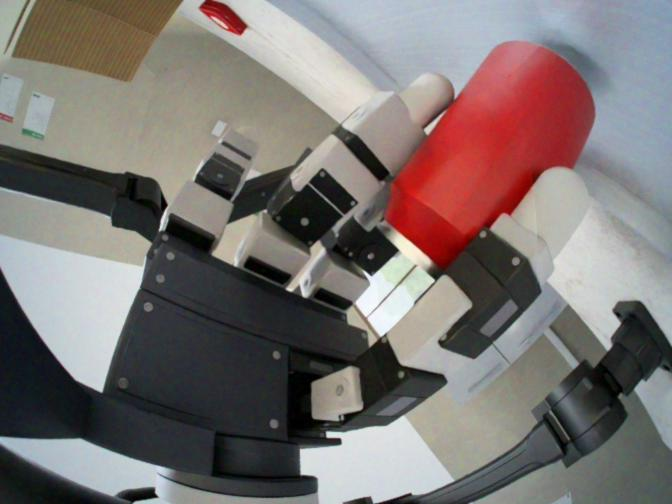

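Scaled by 1.518 from the camera's 672x504 image, which has a finer 960x720 frame.

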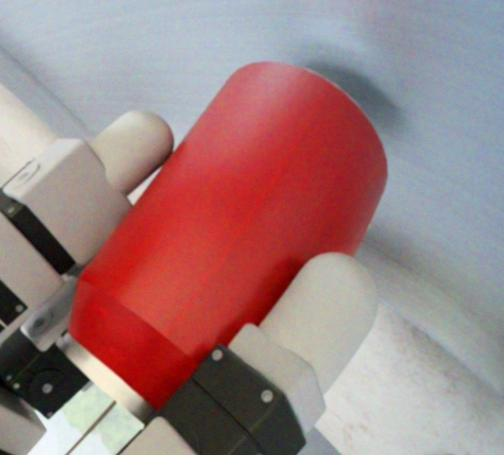

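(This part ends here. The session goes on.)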